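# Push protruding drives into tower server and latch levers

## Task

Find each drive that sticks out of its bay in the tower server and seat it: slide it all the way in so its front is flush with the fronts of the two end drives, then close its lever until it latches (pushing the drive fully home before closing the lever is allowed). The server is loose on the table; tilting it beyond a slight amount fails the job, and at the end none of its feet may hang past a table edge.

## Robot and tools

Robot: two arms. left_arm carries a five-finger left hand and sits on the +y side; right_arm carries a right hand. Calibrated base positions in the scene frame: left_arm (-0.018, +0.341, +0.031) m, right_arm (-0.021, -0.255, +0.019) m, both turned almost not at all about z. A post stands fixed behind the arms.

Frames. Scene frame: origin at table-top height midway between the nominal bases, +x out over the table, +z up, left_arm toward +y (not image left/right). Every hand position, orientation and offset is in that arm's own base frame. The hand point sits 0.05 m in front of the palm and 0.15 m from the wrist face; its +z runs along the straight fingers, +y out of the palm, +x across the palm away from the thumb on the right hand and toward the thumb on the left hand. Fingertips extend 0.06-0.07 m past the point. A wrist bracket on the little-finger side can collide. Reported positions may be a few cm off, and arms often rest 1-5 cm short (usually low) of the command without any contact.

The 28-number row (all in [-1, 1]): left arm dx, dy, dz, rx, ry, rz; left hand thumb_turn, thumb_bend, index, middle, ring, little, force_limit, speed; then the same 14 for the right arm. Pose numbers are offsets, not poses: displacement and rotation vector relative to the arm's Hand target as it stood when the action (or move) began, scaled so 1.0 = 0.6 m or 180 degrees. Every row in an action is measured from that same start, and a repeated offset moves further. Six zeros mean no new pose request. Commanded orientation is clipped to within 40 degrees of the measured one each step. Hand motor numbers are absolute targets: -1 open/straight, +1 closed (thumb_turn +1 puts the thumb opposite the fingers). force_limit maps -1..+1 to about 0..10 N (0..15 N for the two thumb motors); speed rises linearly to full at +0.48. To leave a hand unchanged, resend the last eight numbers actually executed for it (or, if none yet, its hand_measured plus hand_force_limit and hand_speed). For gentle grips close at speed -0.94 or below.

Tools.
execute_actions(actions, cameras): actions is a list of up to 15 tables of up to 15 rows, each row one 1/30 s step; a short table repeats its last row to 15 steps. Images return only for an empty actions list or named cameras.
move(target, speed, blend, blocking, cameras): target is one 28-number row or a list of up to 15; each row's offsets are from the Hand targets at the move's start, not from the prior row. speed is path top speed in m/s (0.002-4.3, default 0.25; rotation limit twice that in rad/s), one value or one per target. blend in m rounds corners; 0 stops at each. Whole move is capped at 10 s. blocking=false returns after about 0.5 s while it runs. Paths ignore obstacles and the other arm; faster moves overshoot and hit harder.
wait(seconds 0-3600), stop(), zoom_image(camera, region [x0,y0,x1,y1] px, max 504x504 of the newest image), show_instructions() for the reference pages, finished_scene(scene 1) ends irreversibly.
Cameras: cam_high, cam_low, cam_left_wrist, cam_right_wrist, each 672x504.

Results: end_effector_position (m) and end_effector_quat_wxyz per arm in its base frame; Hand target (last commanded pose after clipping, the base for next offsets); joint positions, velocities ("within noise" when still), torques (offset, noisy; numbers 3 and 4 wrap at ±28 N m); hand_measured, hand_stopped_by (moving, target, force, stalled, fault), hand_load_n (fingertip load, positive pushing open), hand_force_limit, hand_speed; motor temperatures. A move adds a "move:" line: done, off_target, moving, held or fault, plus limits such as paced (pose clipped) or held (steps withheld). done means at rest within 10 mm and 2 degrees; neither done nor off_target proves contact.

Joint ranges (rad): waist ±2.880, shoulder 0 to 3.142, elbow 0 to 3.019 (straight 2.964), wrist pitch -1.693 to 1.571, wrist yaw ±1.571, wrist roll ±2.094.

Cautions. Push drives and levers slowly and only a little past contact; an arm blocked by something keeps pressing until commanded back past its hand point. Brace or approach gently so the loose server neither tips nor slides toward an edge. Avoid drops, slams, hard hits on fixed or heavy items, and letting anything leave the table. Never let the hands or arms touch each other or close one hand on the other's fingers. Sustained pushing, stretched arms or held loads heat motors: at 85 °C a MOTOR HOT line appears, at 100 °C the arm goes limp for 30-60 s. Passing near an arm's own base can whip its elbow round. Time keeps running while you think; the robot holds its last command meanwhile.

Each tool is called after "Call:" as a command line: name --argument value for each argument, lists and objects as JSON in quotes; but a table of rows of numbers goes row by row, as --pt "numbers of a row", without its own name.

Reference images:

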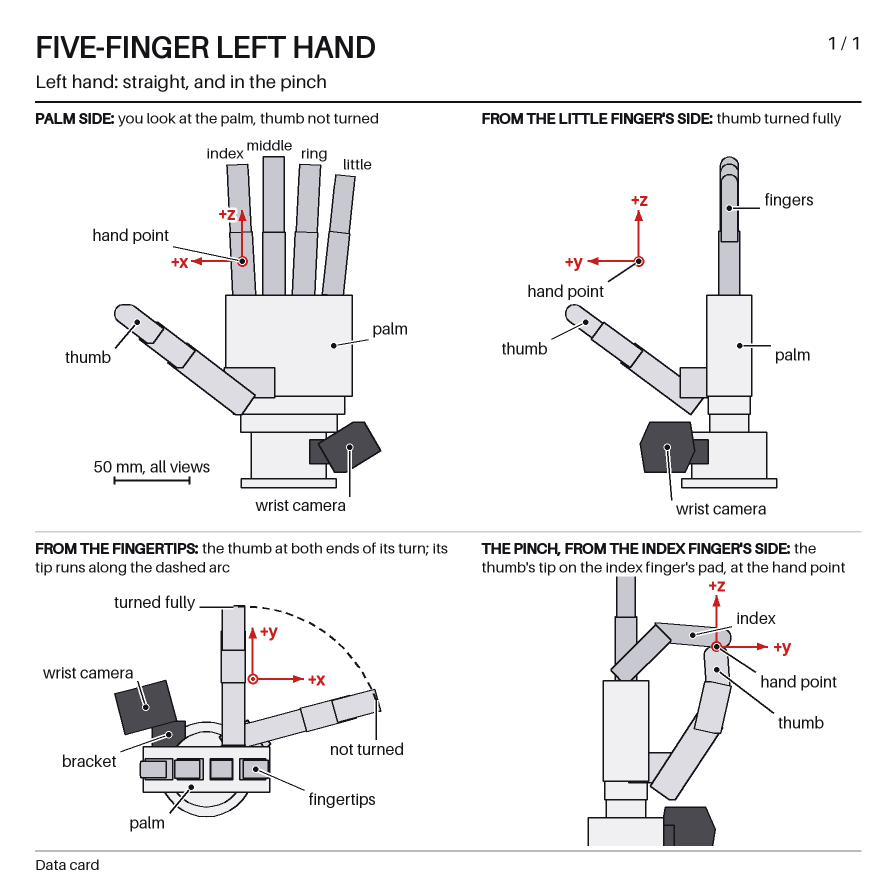

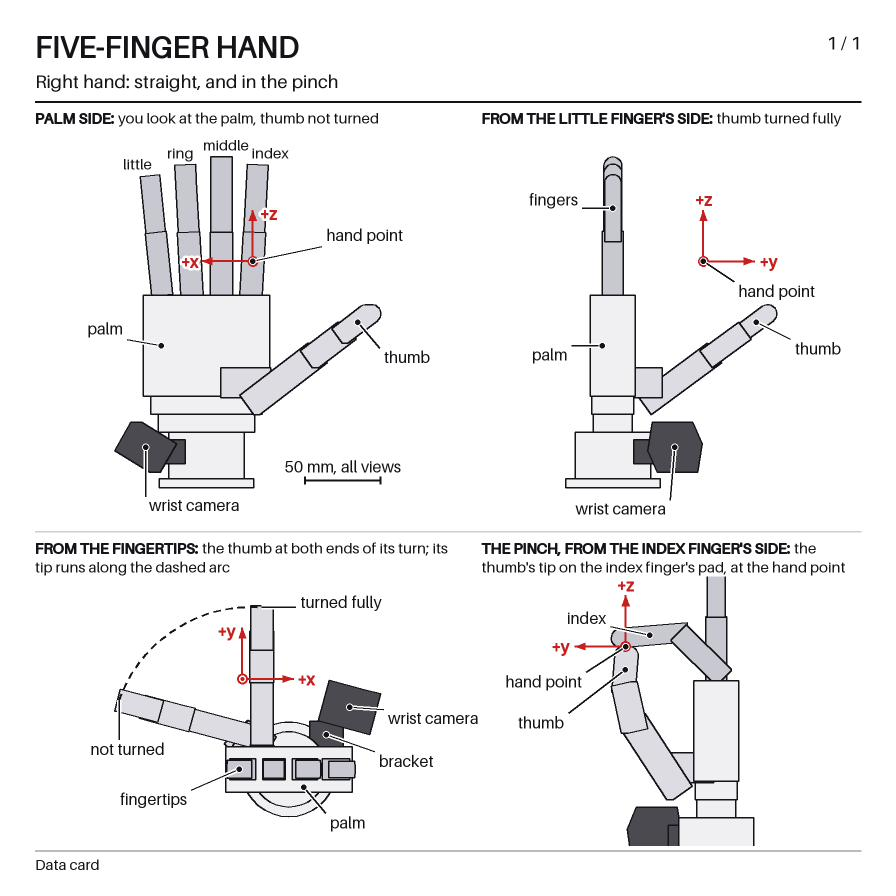

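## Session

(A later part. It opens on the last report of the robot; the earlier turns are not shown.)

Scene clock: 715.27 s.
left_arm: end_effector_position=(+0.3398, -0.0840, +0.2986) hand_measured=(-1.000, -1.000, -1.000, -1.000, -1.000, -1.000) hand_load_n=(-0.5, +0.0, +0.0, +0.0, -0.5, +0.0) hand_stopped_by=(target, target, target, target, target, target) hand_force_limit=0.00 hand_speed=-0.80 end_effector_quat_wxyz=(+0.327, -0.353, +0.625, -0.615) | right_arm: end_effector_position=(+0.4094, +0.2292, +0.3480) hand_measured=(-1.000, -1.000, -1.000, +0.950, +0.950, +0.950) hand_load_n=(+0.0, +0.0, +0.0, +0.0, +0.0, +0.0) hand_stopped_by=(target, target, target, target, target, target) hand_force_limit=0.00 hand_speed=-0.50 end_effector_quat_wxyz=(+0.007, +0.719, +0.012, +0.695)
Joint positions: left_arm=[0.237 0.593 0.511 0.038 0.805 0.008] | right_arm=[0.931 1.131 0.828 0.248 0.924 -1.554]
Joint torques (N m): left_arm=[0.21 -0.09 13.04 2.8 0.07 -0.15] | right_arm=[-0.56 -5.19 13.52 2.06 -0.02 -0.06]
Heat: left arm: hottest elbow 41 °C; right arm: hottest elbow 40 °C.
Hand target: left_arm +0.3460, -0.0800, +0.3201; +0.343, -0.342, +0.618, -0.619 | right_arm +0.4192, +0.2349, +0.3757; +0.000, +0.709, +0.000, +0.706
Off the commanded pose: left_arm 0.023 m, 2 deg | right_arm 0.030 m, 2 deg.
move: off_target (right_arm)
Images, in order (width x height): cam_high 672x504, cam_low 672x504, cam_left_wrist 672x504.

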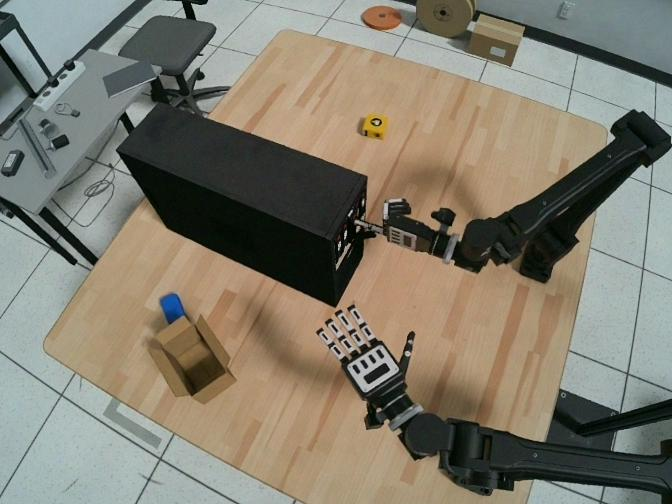

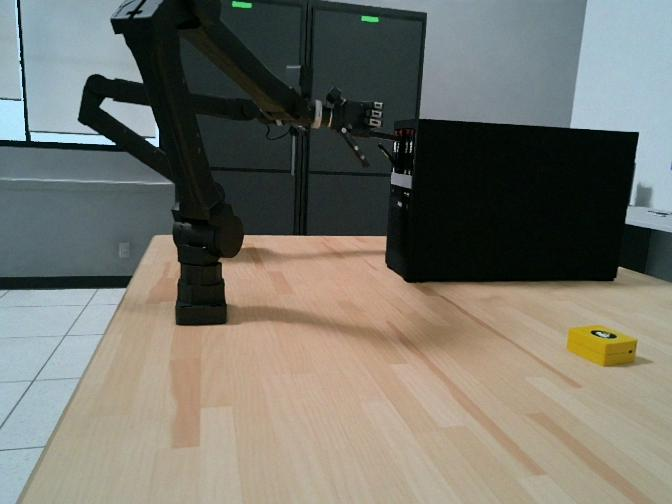

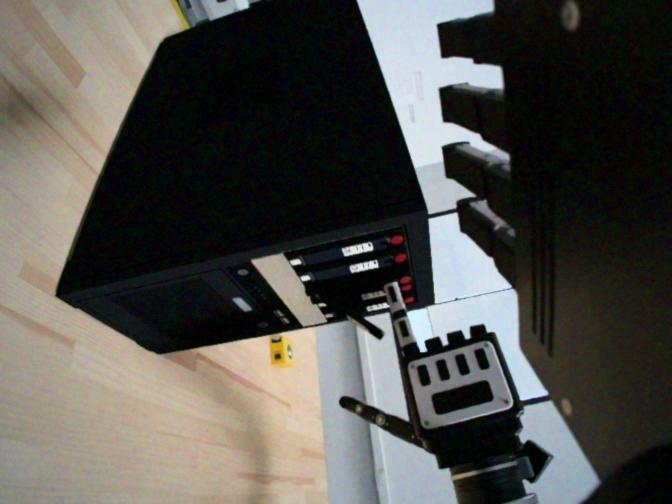

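Call:
move --target '[0,0,0,0,0,0,-1,-1,-1,-1,-1,-1,0,-0.8,0.017,0.0,0.0,0,0,0,-1,-1,-1,0.95,0.95,0.95,0,-0.5]' --speed 0.03 --cameras '["cam_low","cam_high","cam_left_wrist"]'

Call:
zoom_image --camera "cam_left_wrist" --region '[330, 220, 430, 320]'

Call:
zoom_image --camera "cam_high" --region '[320, 170, 400, 260]'

Scene clock: 723.07 s.
left_arm: end_effector_position=(+0.3398, -0.0840, +0.2986) hand_measured=(-1.000, -1.000, -1.000, -1.000, -1.000, -1.000) hand_load_n=(-0.5, +0.0, +0.0, +0.0, +0.0, +0.0) hand_stopped_by=(target, target, target, target, target, target) hand_force_limit=0.00 hand_speed=-0.80 end_effector_quat_wxyz=(+0.327, -0.353, +0.625, -0.615) | right_arm: end_effector_position=(+0.4139, +0.2300, +0.3478) hand_measured=(-1.000, -1.000, -1.000, +0.950, +0.950, +0.950) hand_load_n=(+0.0, +0.0, -1.0, +0.0, +0.0, +0.0) hand_stopped_by=(target, target, target, target, target, target) hand_force_limit=0.00 hand_speed=-0.50 end_effector_quat_wxyz=(+0.006, +0.719, +0.015, +0.694)
Joint positions: left_arm=[0.237 0.593 0.511 0.038 0.805 0.008] | right_arm=[0.921 1.139 0.833 0.248 0.909 -1.555]
Joint torques (N m): left_arm=[0.15 -0.21 12.98 2.82 0.07 -0.15] | right_arm=[-1.38 -4.6 14.13 2.3 -0.26 -0.05]
Heat: left arm: hottest elbow 41 °C; right arm: hottest elbow 40 °C.
Hand target: left_arm +0.3460, -0.0800, +0.3201; +0.343, -0.342, +0.618, -0.619 | right_arm +0.4293, +0.2350, +0.3757; +0.000, +0.709, +0.000, +0.706
Off the commanded pose: left_arm 0.023 m, 2 deg | right_arm 0.032 m, 3 deg.
move: off_target (right_arm)
Images, in order (width x height): cam_high 672x504, cam_low 672x504, cam_left_wrist 672x504.

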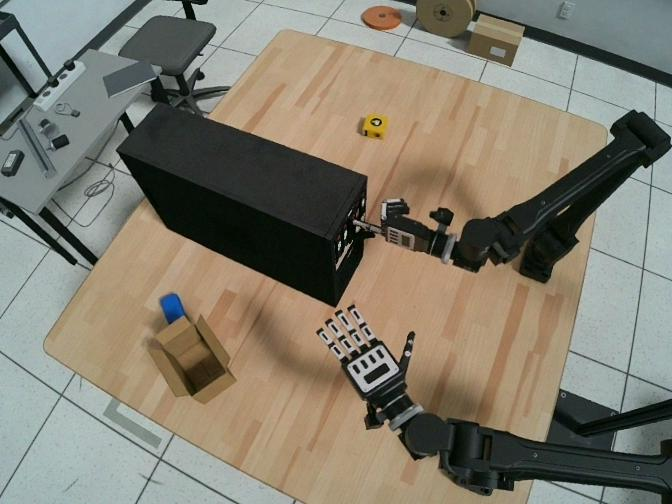

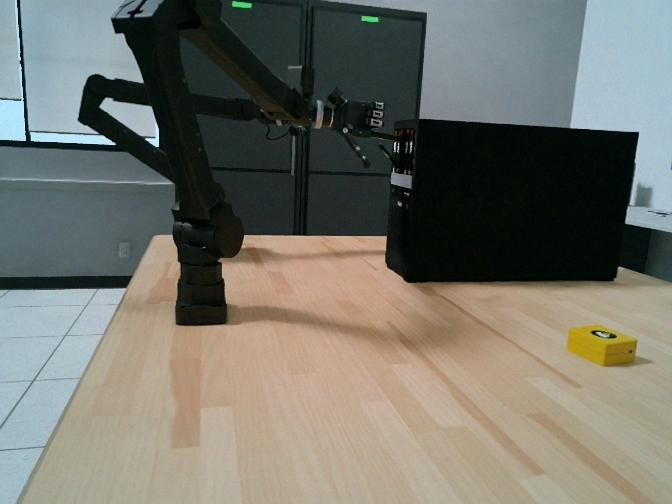

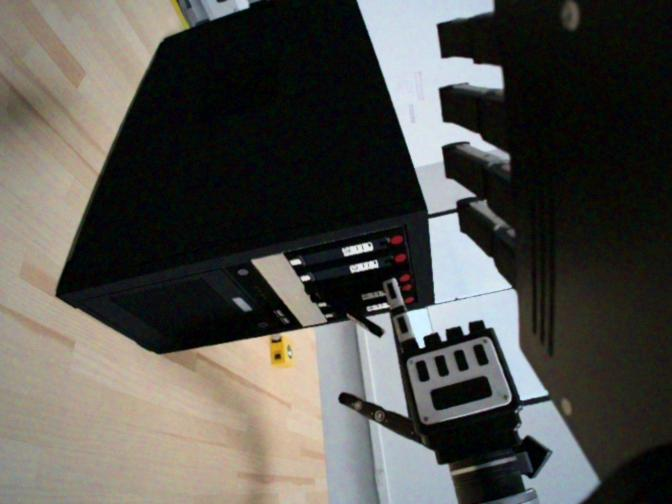

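Scaled by 5.040 from the camera's image (finer frame: 960x720).

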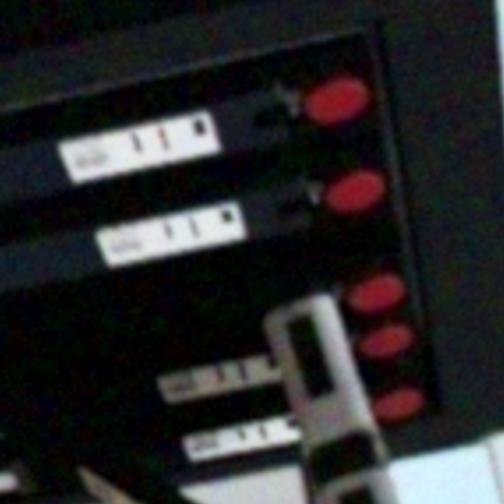

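Scaled by 5.600 from the camera's image (finer frame: 960x720).

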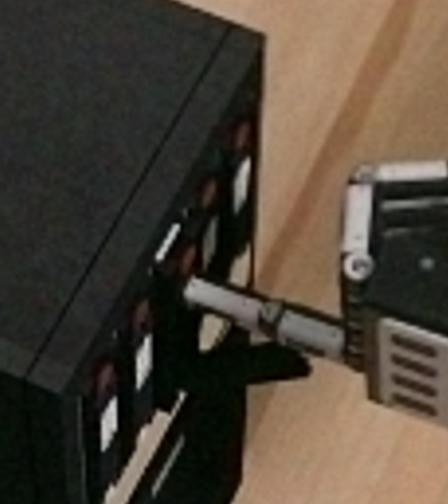

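Call:
move --target '[0,0,0,0,0,0,-1,-1,-1,-1,-1,-1,0,-0.8,0.02,0.0,0.0,0,0,0,-1,-1,-1,0.95,0.95,0.95,0,-0.5]' --speed 0.03 --cameras '["cam_high","cam_left_wrist"]'

Call:
zoom_image --camera "cam_left_wrist" --region '[330, 220, 430, 320]'

Scene clock: 732.07 s.
left_arm: end_effector_position=(+0.3398, -0.0840, +0.2986) hand_measured=(-1.000, -1.000, -1.000, -1.000, -1.000, -1.000) hand_load_n=(-0.5, +0.0, +0.0, -0.5, +0.0, +0.0) hand_stopped_by=(target, target, target, target, target, target) hand_force_limit=0.00 hand_speed=-0.80 end_effector_quat_wxyz=(+0.327, -0.353, +0.625, -0.615) | right_arm: end_effector_position=(+0.4166, +0.2308, +0.3488) hand_measured=(-1.000, -1.000, -1.000, +0.950, +0.950, +0.950) hand_load_n=(+0.0, +0.0, -3.5, +0.0, +0.0, +0.0) hand_stopped_by=(target, target, target, target, target, target) hand_force_limit=0.00 hand_speed=-0.50 end_effector_quat_wxyz=(+0.005, +0.719, +0.019, +0.695)
Joint positions: left_arm=[0.237 0.593 0.511 0.038 0.805 0.008] | right_arm=[0.915 1.14 0.836 0.248 0.895 -1.56]
Joint torques (N m): left_arm=[0.09 -0.15 13 2.77 0.08 -0.15] | right_arm=[-2.55 -3.31 14.99 2.61 -0.64 -0.02]
Heat: left arm: hottest elbow 41 °C; right arm: hottest elbow 40 °C.
Hand target: left_arm +0.3460, -0.0800, +0.3201; +0.343, -0.342, +0.618, -0.619 | right_arm +0.4413, +0.2350, +0.3757; +0.000, +0.709, +0.000, +0.706
Off the commanded pose: left_arm 0.023 m, 2 deg | right_arm 0.037 m, 3 deg.
move: off_target (right_arm)

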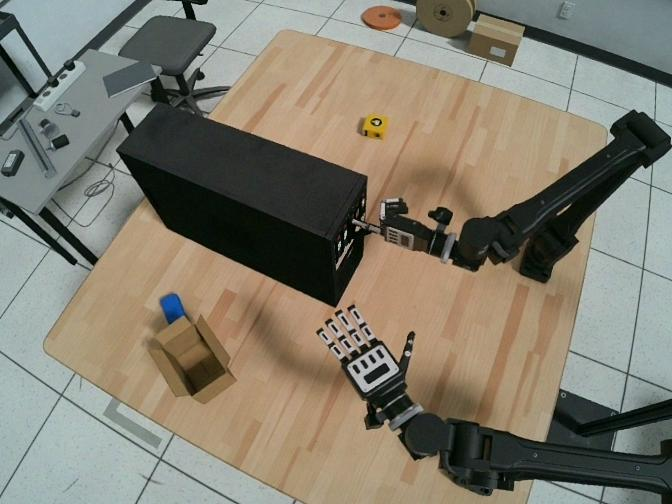

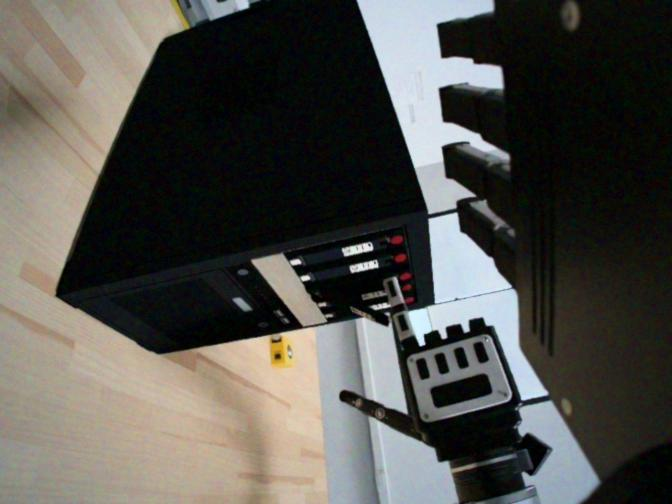

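Scaled by 5.040 from the camera's image (finer frame: 960x720).

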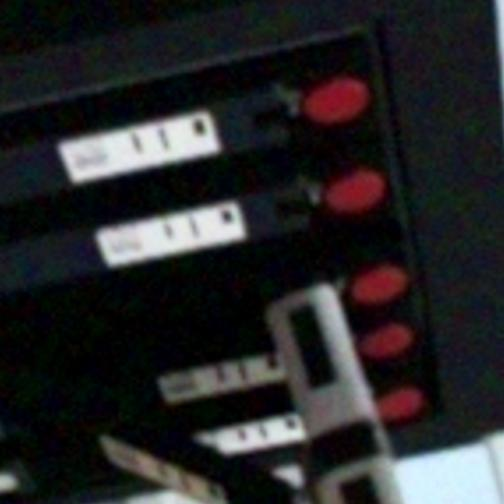

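Call:
move --target '[0,0,0,0,0,0,-1,-1,-1,-1,-1,-1,0,-0.8,0.012,0.0,0.0,0,0,0,-1,-1,-1,0.95,0.95,0.95,0,-0.5]' --speed 0.03 --cameras '["cam_high","cam_low","cam_left_wrist"]'

Call:
zoom_image --camera "cam_left_wrist" --region '[330, 220, 430, 320]'

Call:
zoom_image --camera "cam_low" --region '[350, 110, 430, 190]'

Call:
zoom_image --camera "cam_high" --region '[320, 170, 400, 260]'

Scene clock: 744.30 s.
left_arm: end_effector_position=(+0.3398, -0.0840, +0.2986) hand_measured=(-1.000, -1.000, -1.000, -1.000, -1.000, -1.000) hand_load_n=(+0.0, +0.0, +0.0, -0.5, +0.0, +0.0) hand_stopped_by=(target, target, target, target, target, target) hand_force_limit=0.00 hand_speed=-0.80 end_effector_quat_wxyz=(+0.327, -0.353, +0.625, -0.615) | right_arm: end_effector_position=(+0.4176, +0.2312, +0.3488) hand_measured=(-1.000, -1.000, -1.000, +0.950, +0.950, +0.950) hand_load_n=(+0.0, +0.0, -5.0, +0.0, +0.0, +0.0) hand_stopped_by=(target, target, target, target, target, target) hand_force_limit=0.00 hand_speed=-0.50 end_effector_quat_wxyz=(+0.004, +0.719, +0.022, +0.694)
Joint positions: left_arm=[0.237 0.593 0.511 0.038 0.805 0.008] | right_arm=[0.913 1.14 0.836 0.248 0.887 -1.563]
Joint torques (N m): left_arm=[0.32 -0.32 12.98 2.84 0.07 -0.15] | right_arm=[-3.37 -2.61 15.62 2.78 -0.88 0.01]
Heat: left arm: hottest elbow 41 °C; right arm: hottest elbow 41 °C.
Hand target: left_arm +0.3460, -0.0800, +0.3201; +0.343, -0.342, +0.618, -0.619 | right_arm +0.4485, +0.2350, +0.3757; -0.001, +0.709, +0.000, +0.706
Off the commanded pose: left_arm 0.023 m, 2 deg | right_arm 0.041 m, 3 deg.
move: off_target (right_arm)

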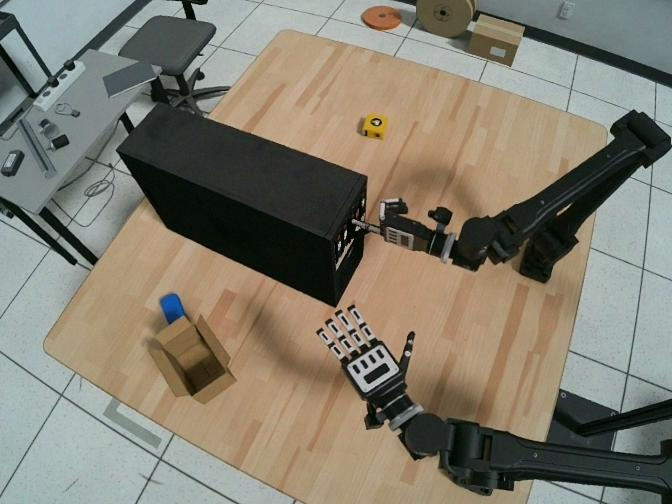

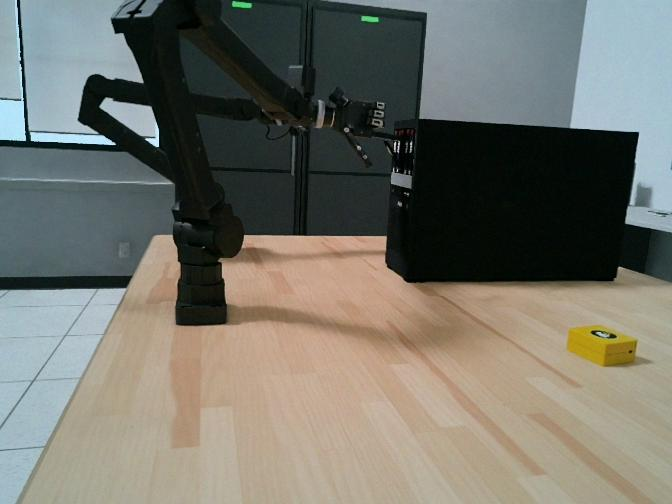

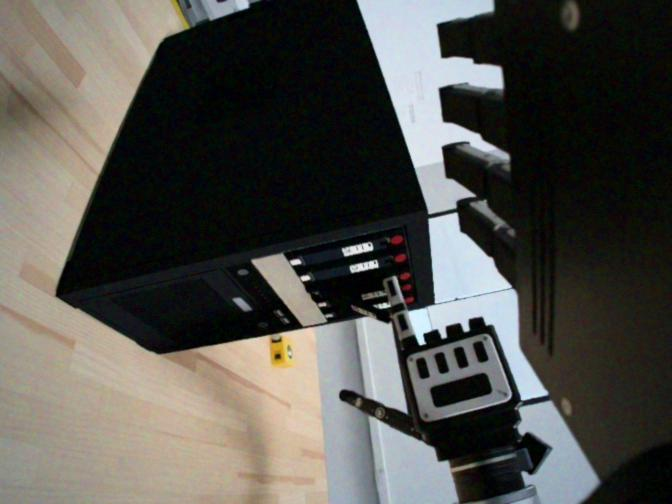

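Scaled by 5.040 from the camera's image (finer frame: 960x720).

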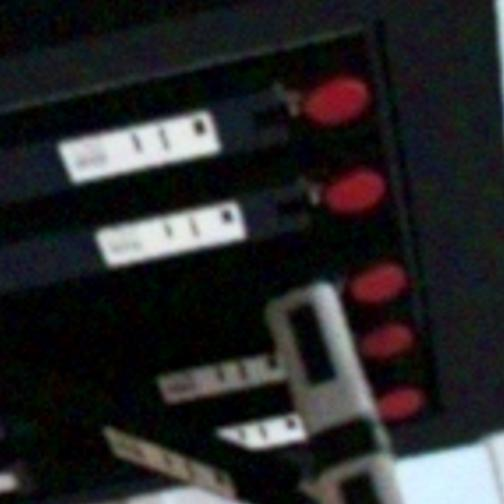

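Scaled by 6.300 from the camera's image (finer frame: 960x720).

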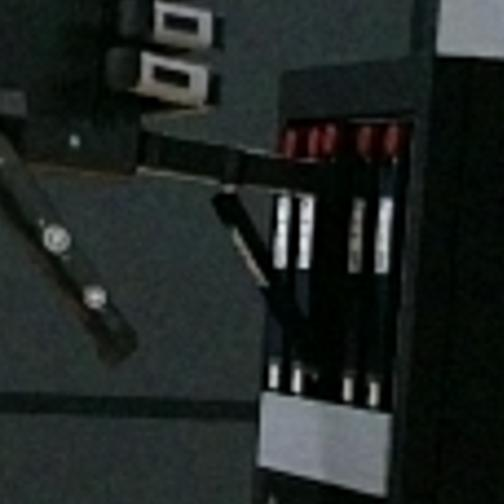

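Scaled by 5.600 from the camera's image (finer frame: 960x720).

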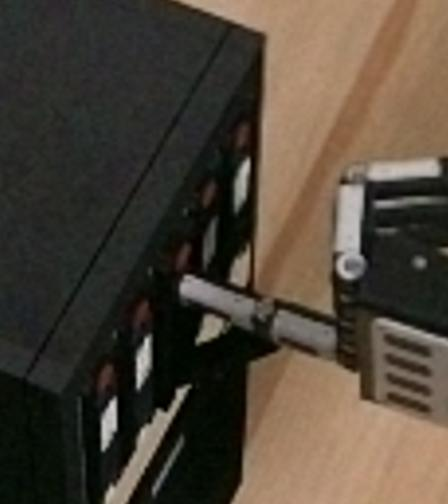

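Call:
move --target '[0,0,0,0,0,0,-1,-1,-1,-1,-1,-1,0,-0.8,-0.2,0.0,0.0,0,0,0,-1,-1,-1,0.95,0.95,0.95,0,-0.5]' --speed 0.06 --cameras '["cam_high","cam_low","cam_left_wrist"]'

Call:
zoom_image --camera "cam_left_wrist" --region '[290, 220, 450, 380]'

Call:
zoom_image --camera "cam_low" --region '[350, 110, 430, 190]'

Call:
zoom_image --camera "cam_high" --region '[320, 170, 400, 260]'

Scene clock: 768.90 s.
left_arm: end_effector_position=(+0.3398, -0.0840, +0.2986) hand_measured=(-1.000, -1.000, -1.000, -1.000, -1.000, -1.000) hand_load_n=(+0.0, +0.0, +0.0, +0.0, +0.0, +0.0) hand_stopped_by=(target, target, target, target, target, target) hand_force_limit=0.00 hand_speed=-0.80 end_effector_quat_wxyz=(+0.327, -0.353, +0.625, -0.615) | right_arm: end_effector_position=(+0.3327, +0.2362, +0.3767) hand_measured=(-1.000, -1.000, -1.000, +0.950, +0.950, +0.950) hand_load_n=(+0.0, +0.0, +0.0, +0.0, +0.0, +0.0) hand_stopped_by=(target, target, target, target, target, target) hand_force_limit=0.00 hand_speed=-0.50 end_effector_quat_wxyz=(+0.001, +0.708, -0.003, +0.706)
Joint positions: left_arm=[0.237 0.593 0.511 0.038 0.805 0.008] | right_arm=[1.135 1.017 0.807 0.205 1.141 -1.563]
Joint torques (N m): left_arm=[0.26 -0.15 13 2.8 0.08 -0.14] | right_arm=[0.67 -5.19 8.09 1.54 0.16 0.07]
Heat: left arm: hottest elbow 41 °C; right arm: hottest elbow 42 °C.
Hand target: left_arm +0.3460, -0.0800, +0.3201; +0.343, -0.342, +0.618, -0.619 | right_arm +0.3286, +0.2349, +0.3758; +0.000, +0.708, +0.000, +0.706
Off the commanded pose: left_arm 0.023 m, 2 deg | right_arm 0.004 m, 0 deg.
move: done

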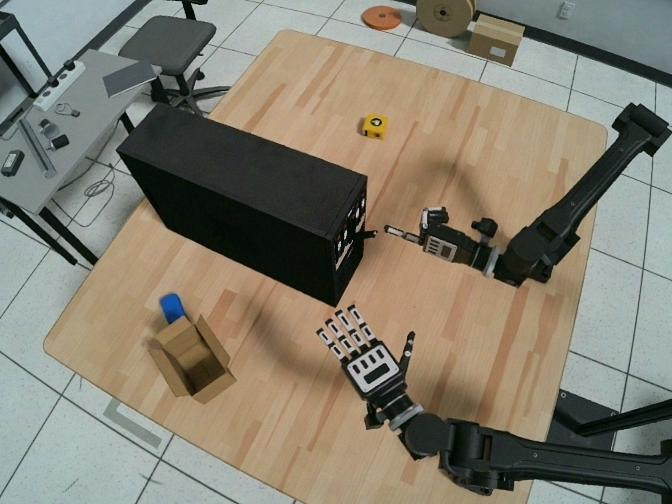

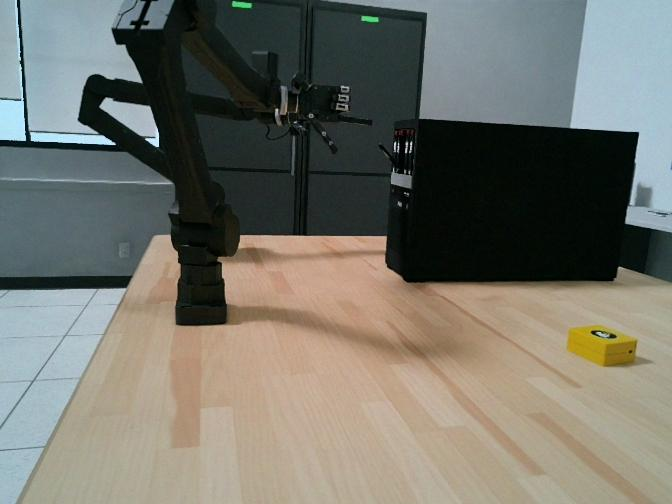

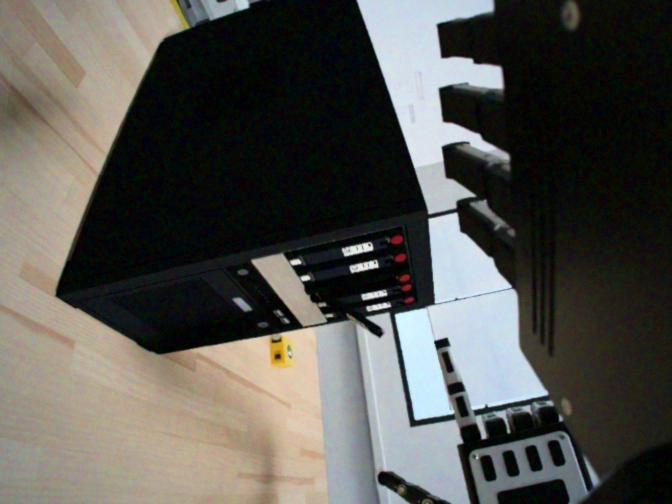

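Scaled by 3.150 from the camera's image (finer frame: 960x720).

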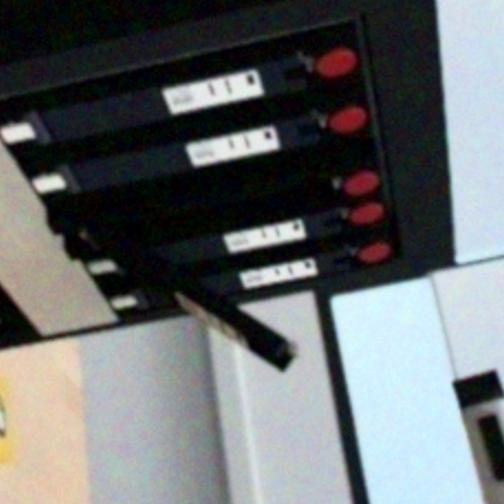

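Scaled by 6.300 from the camera's image (finer frame: 960x720).

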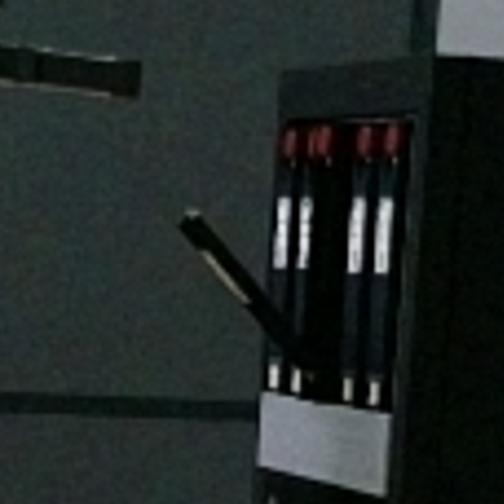

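Scaled by 5.600 from the camera's image (finer frame: 960x720).

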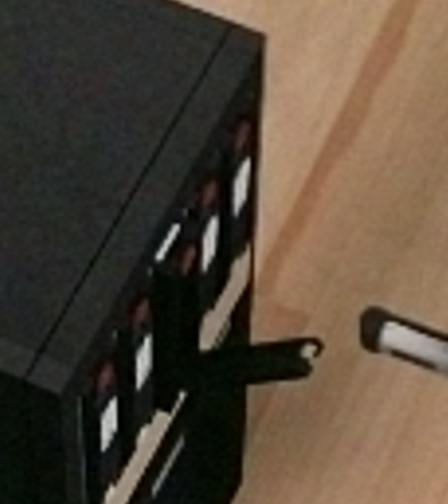

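Call:
move --target '[0,0,0,0,0,0,-1,-1,-1,-1,-1,-1,0,-0.8,-0.01,-0.01,-0.1,0,0,0,-1,-1,-1,0.95,0.95,0.95,0,-0.5]' --speed 0.1 --cameras '["cam_high","cam_low","cam_left_wrist"]'

Call:
zoom_image --camera "cam_left_wrist" --region '[290, 220, 450, 380]'

Call:
zoom_image --camera "cam_low" --region '[350, 110, 430, 190]'

Call:
zoom_image --camera "cam_high" --region '[320, 170, 400, 260]'

Scene clock: 791.17 s.
left_arm: end_effector_position=(+0.3398, -0.0840, +0.2986) hand_measured=(-1.000, -1.000, -1.000, -1.000, -1.000, -1.000) hand_load_n=(-0.5, +0.0, +0.0, +0.0, +0.0, +0.0) hand_stopped_by=(target, target, target, target, target, target) hand_force_limit=0.00 hand_speed=-0.80 end_effector_quat_wxyz=(+0.327, -0.353, +0.625, -0.615) | right_arm: end_effector_position=(+0.3246, +0.2258, +0.3201) hand_measured=(-1.000, -1.000, -1.000, +0.950, +0.950, +0.950) hand_load_n=(+0.0, +0.0, +0.0, +0.0, +0.0, +0.0) hand_stopped_by=(target, target, target, target, target, target) hand_force_limit=0.00 hand_speed=-0.50 end_effector_quat_wxyz=(+0.003, +0.709, -0.001, +0.705)
Joint positions: left_arm=[0.237 0.593 0.511 0.038 0.805 0.008] | right_arm=[1.145 1.029 0.663 0.352 1.15 -1.561]
Joint torques (N m): left_arm=[0.32 -0.09 12.98 2.78 0.08 -0.14] | right_arm=[0.73 -3.49 7.77 2.74 0.18 0.06]
Heat: left arm: hottest elbow 41 °C; right arm: hottest elbow 40 °C.
Hand target: left_arm +0.3460, -0.0800, +0.3201; +0.343, -0.342, +0.618, -0.619 | right_arm +0.3225, +0.2289, +0.3158; -0.001, +0.708, +0.000, +0.706
Off the commanded pose: left_arm 0.023 m, 2 deg | right_arm 0.006 m, 0 deg.
move: done

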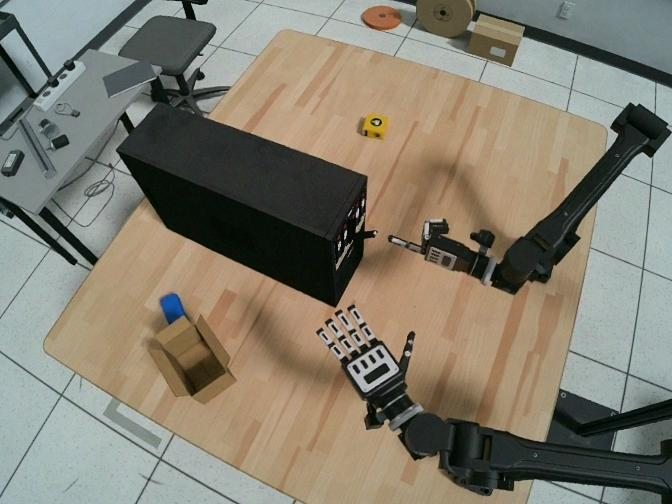

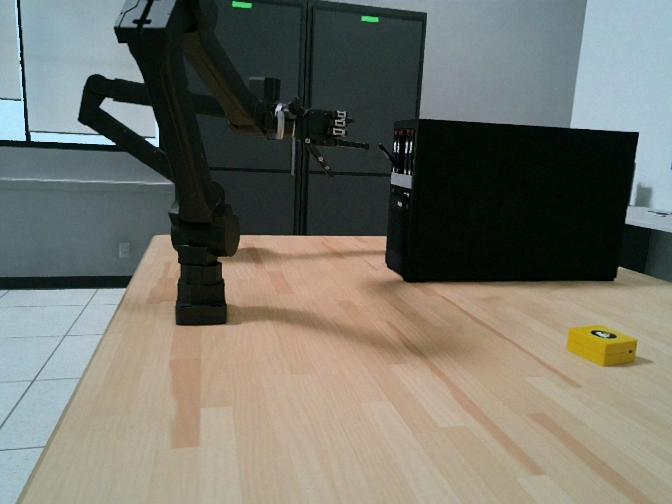

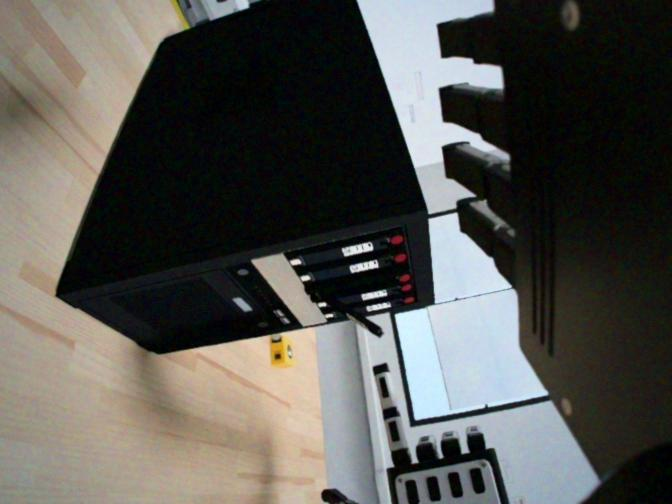

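Scaled by 3.150 from the camera's image (finer frame: 960x720).

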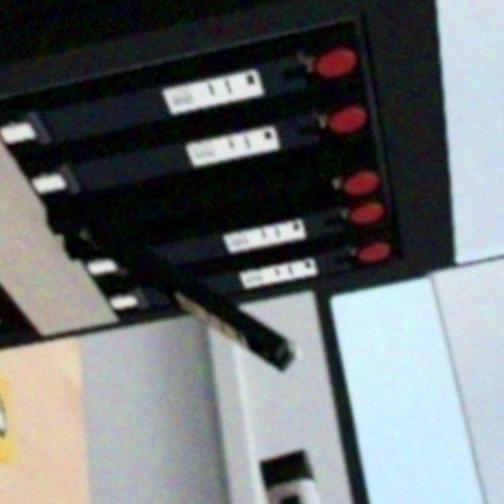

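Scaled by 6.300 from the camera's image (finer frame: 960x720).

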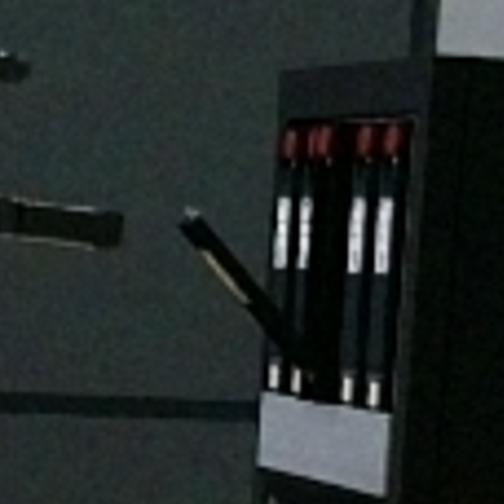

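Scaled by 5.600 from the camera's image (finer frame: 960x720).

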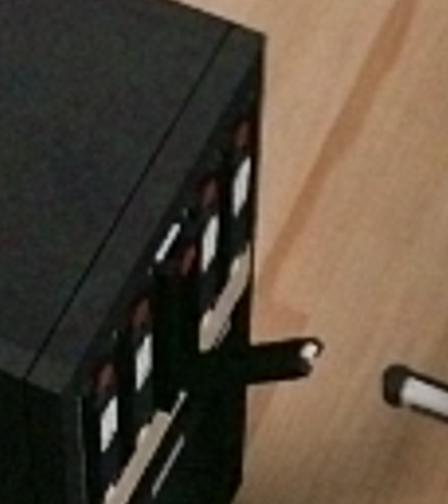

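Call:
move --target '[0,0,0,0,0,0,-1,-1,-1,-1,-1,-1,0,-0.8,0.045,0.0,0.01,0,0,0,-1,-1,-1,0.95,0.95,0.95,0,-0.5]' --speed 0.04 --cameras '["cam_low"]'

Call:
zoom_image --camera "cam_low" --region '[350, 110, 430, 190]'

Scene clock: 802.80 s.
left_arm: end_effector_position=(+0.3398, -0.0840, +0.2986) hand_measured=(-1.000, -1.000, -1.000, -1.000, -1.000, -1.000) hand_load_n=(-0.5, +0.0, +0.0, +0.0, +0.0, +0.0) hand_stopped_by=(target, target, target, target, target, target) hand_force_limit=0.00 hand_speed=-0.80 end_effector_quat_wxyz=(+0.327, -0.353, +0.625, -0.615) | right_arm: end_effector_position=(+0.3439, +0.2253, +0.3100) hand_measured=(-1.000, -1.000, -1.000, +0.950, +0.950, +0.950) hand_load_n=(+0.0, +0.0, +0.0, +0.0, +0.0, +0.0) hand_stopped_by=(target, target, target, target, target, target) hand_force_limit=0.00 hand_speed=-0.50 end_effector_quat_wxyz=(+0.008, +0.714, +0.013, +0.700)
Joint positions: left_arm=[0.237 0.593 0.511 0.038 0.805 0.008] | right_arm=[1.088 1.059 0.663 0.352 1.081 -1.561]
Joint torques (N m): left_arm=[0.26 -0.09 12.98 2.78 0.08 -0.14] | right_arm=[-0.62 -3.84 10.54 2.77 -0.01 0.03]
Heat: left arm: hottest elbow 41 °C; right arm: hottest elbow 39 °C.
Hand target: left_arm +0.3460, -0.0800, +0.3201; +0.343, -0.342, +0.618, -0.619 | right_arm +0.3495, +0.2289, +0.3218; -0.001, +0.708, +0.000, +0.706
Off the commanded pose: left_arm 0.023 m, 2 deg | right_arm 0.014 m, 2 deg.
move: off_target (right_arm)

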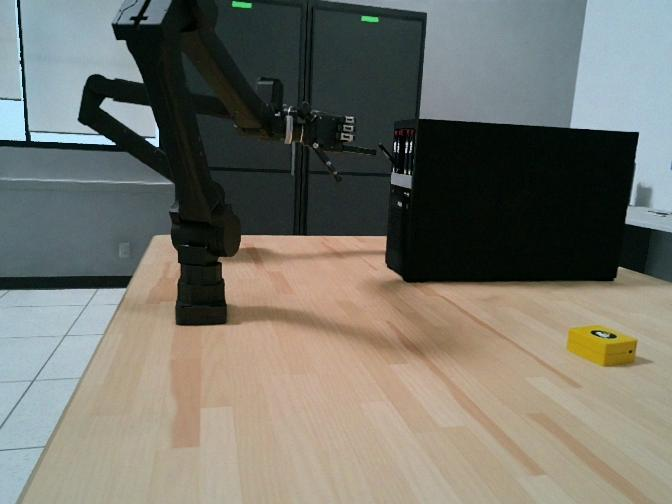

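Scaled by 6.300 from the camera's image (finer frame: 960x720).

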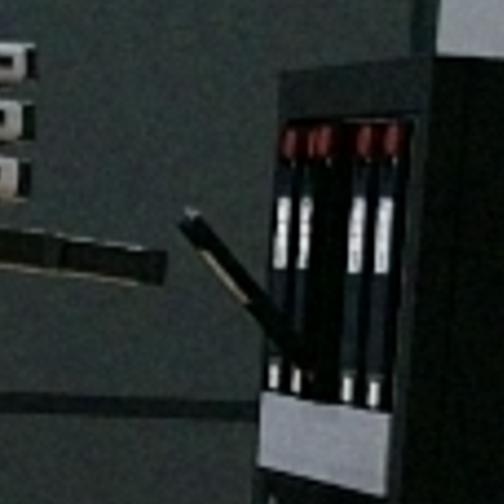

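Call:
move --target '[0,0,0,0,0,0,-1,-1,-1,-1,-1,-1,0,-0.8,0.0,0.004,0.045,0,0,0,-1,-1,-1,0.95,0.95,0.95,0,-0.5]' --speed 0.04 --cameras '["cam_low"]'

Call:
zoom_image --camera "cam_low" --region '[350, 110, 430, 190]'

Scene clock: 810.63 s.
left_arm: end_effector_position=(+0.3398, -0.0840, +0.2986) hand_measured=(-1.000, -1.000, -1.000, -1.000, -1.000, -1.000) hand_load_n=(+0.0, +0.0, +0.0, +0.0, +0.0, -0.5) hand_stopped_by=(target, target, target, target, target, target) hand_force_limit=0.00 hand_speed=-0.80 end_effector_quat_wxyz=(+0.327, -0.353, +0.625, -0.615) | right_arm: end_effector_position=(+0.3444, +0.2263, +0.3191) hand_measured=(-1.000, -1.000, -1.000, +0.950, +0.950, +0.950) hand_load_n=(+0.0, +0.0, +0.0, +0.0, +0.0, +0.0) hand_stopped_by=(target, target, target, target, target, target) hand_force_limit=0.00 hand_speed=-0.50 end_effector_quat_wxyz=(+0.014, +0.718, +0.019, +0.696)
Joint positions: left_arm=[0.237 0.593 0.511 0.038 0.805 0.008] | right_arm=[1.088 1.051 0.69 0.296 1.081 -1.561]
Joint torques (N m): left_arm=[0.26 -0.21 13.03 2.82 0.07 -0.14] | right_arm=[-0.32 -5.13 13.12 1.66 0.16 0.02]
Heat: left arm: hottest elbow 41 °C; right arm: hottest elbow 39 °C.
Hand target: left_arm +0.3460, -0.0800, +0.3201; +0.343, -0.342, +0.618, -0.619 | right_arm +0.3495, +0.2313, +0.3488; -0.001, +0.708, +0.000, +0.706
Off the commanded pose: left_arm 0.023 m, 2 deg | right_arm 0.031 m, 3 deg.
move: off_target (right_arm)

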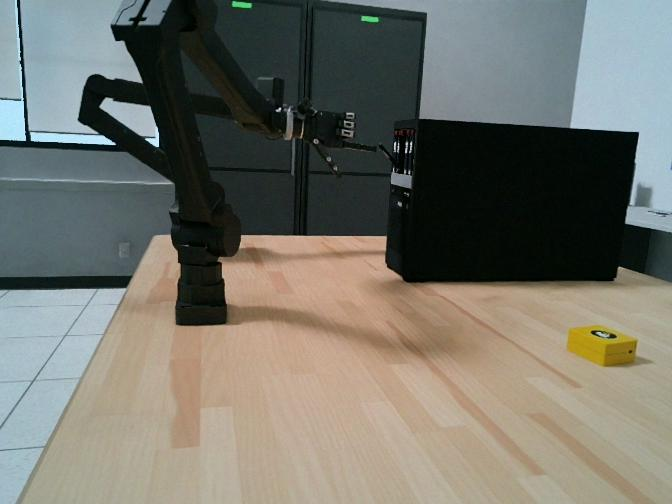

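Scaled by 6.300 from the camera's image (finer frame: 960x720).

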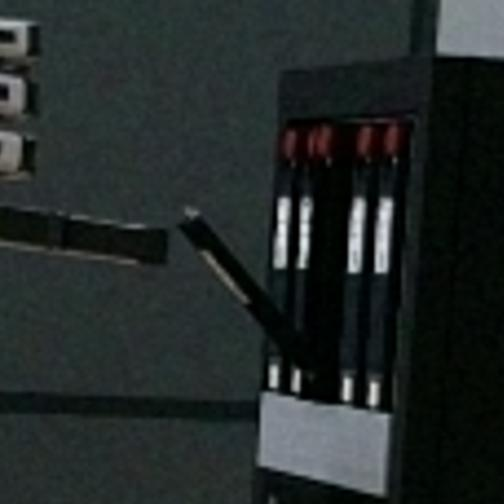

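Call:
move --target '[0,0,0,0,0,0,-1,-1,-1,-1,-1,-1,0,-0.8,0.035,0.002,0.014,0,0,0,-1,-1,-1,0.95,0.95,0.95,0,-0.5]' --speed 0.04 --cameras '["cam_low","cam_left_wrist","cam_high"]'

Call:
zoom_image --camera "cam_low" --region '[350, 110, 430, 190]'

Call:
zoom_image --camera "cam_left_wrist" --region '[290, 220, 450, 380]'

Call:
zoom_image --camera "cam_high" --region '[320, 170, 400, 260]'

Scene clock: 820.20 s.
left_arm: end_effector_position=(+0.3398, -0.0840, +0.2986) hand_measured=(-1.000, -1.000, -1.000, -1.000, -1.000, -1.000) hand_load_n=(+0.0, +0.0, +0.0, +0.0, +0.0, -0.5) hand_stopped_by=(target, target, target, target, target, target) hand_force_limit=0.00 hand_speed=-0.80 end_effector_quat_wxyz=(+0.327, -0.353, +0.625, -0.615) | right_arm: end_effector_position=(+0.3604, +0.2272, +0.3342) hand_measured=(-1.000, -1.000, -1.000, +0.950, +0.950, +0.950) hand_load_n=(-0.5, -0.5, +0.0, +0.0, +0.0, +0.0) hand_stopped_by=(target, target, target, target, target, target) hand_force_limit=0.00 hand_speed=-0.50 end_effector_quat_wxyz=(+0.005, +0.715, +0.014, +0.699)
Joint positions: left_arm=[0.237 0.593 0.511 0.038 0.805 0.008] | right_arm=[1.046 1.057 0.73 0.285 1.033 -1.561]
Joint torques (N m): left_arm=[0.15 -0.26 13.05 2.84 0.07 -0.15] | right_arm=[-0.97 -3.78 13.3 1.59 -0.01 0.01]
Heat: left arm: hottest elbow 41 °C; right arm: hottest elbow 40 °C.
Hand target: left_arm +0.3460, -0.0800, +0.3201; +0.343, -0.342, +0.618, -0.619 | right_arm +0.3706, +0.2324, +0.3571; +0.000, +0.709, +0.000, +0.706
Off the commanded pose: left_arm 0.023 m, 2 deg | right_arm 0.026 m, 2 deg.
move: off_target (right_arm)
Images, in order (width x height): cam_high 672x504, cam_low 672x504, cam_left_wrist 672x504.

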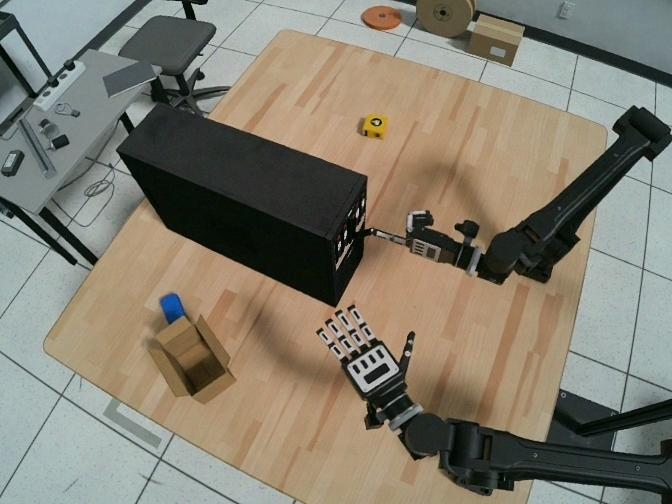

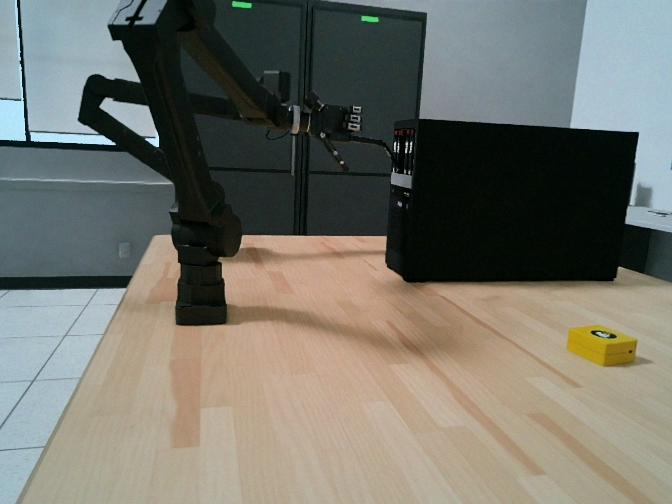

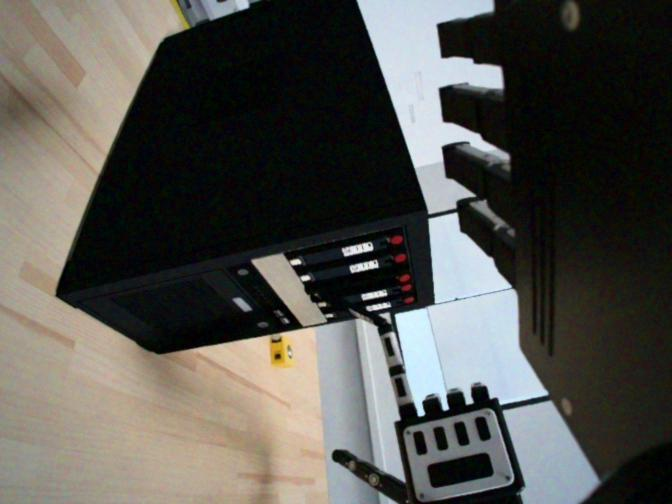

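Scaled by 6.300 from the camera's image (finer frame: 960x720).

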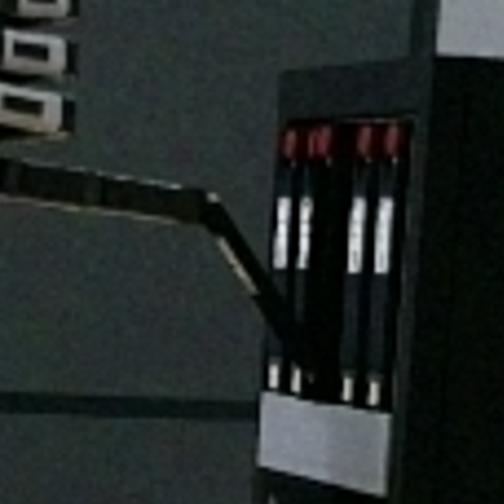

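Scaled by 3.150 from the camera's image (finer frame: 960x720).

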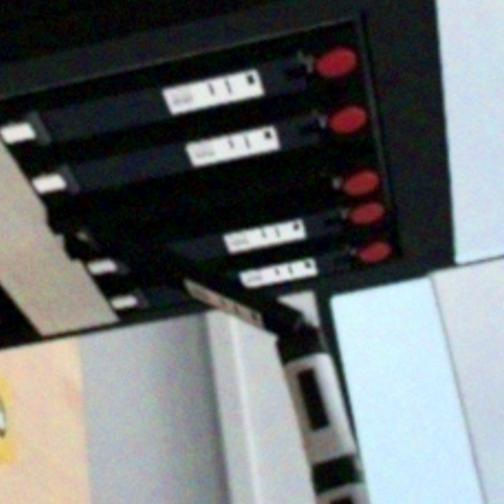

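Scaled by 5.600 from the camera's image (finer frame: 960x720).

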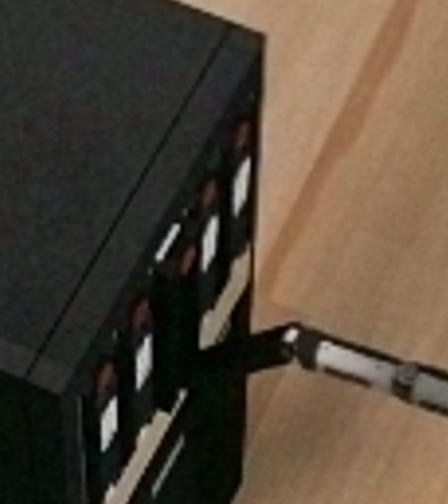

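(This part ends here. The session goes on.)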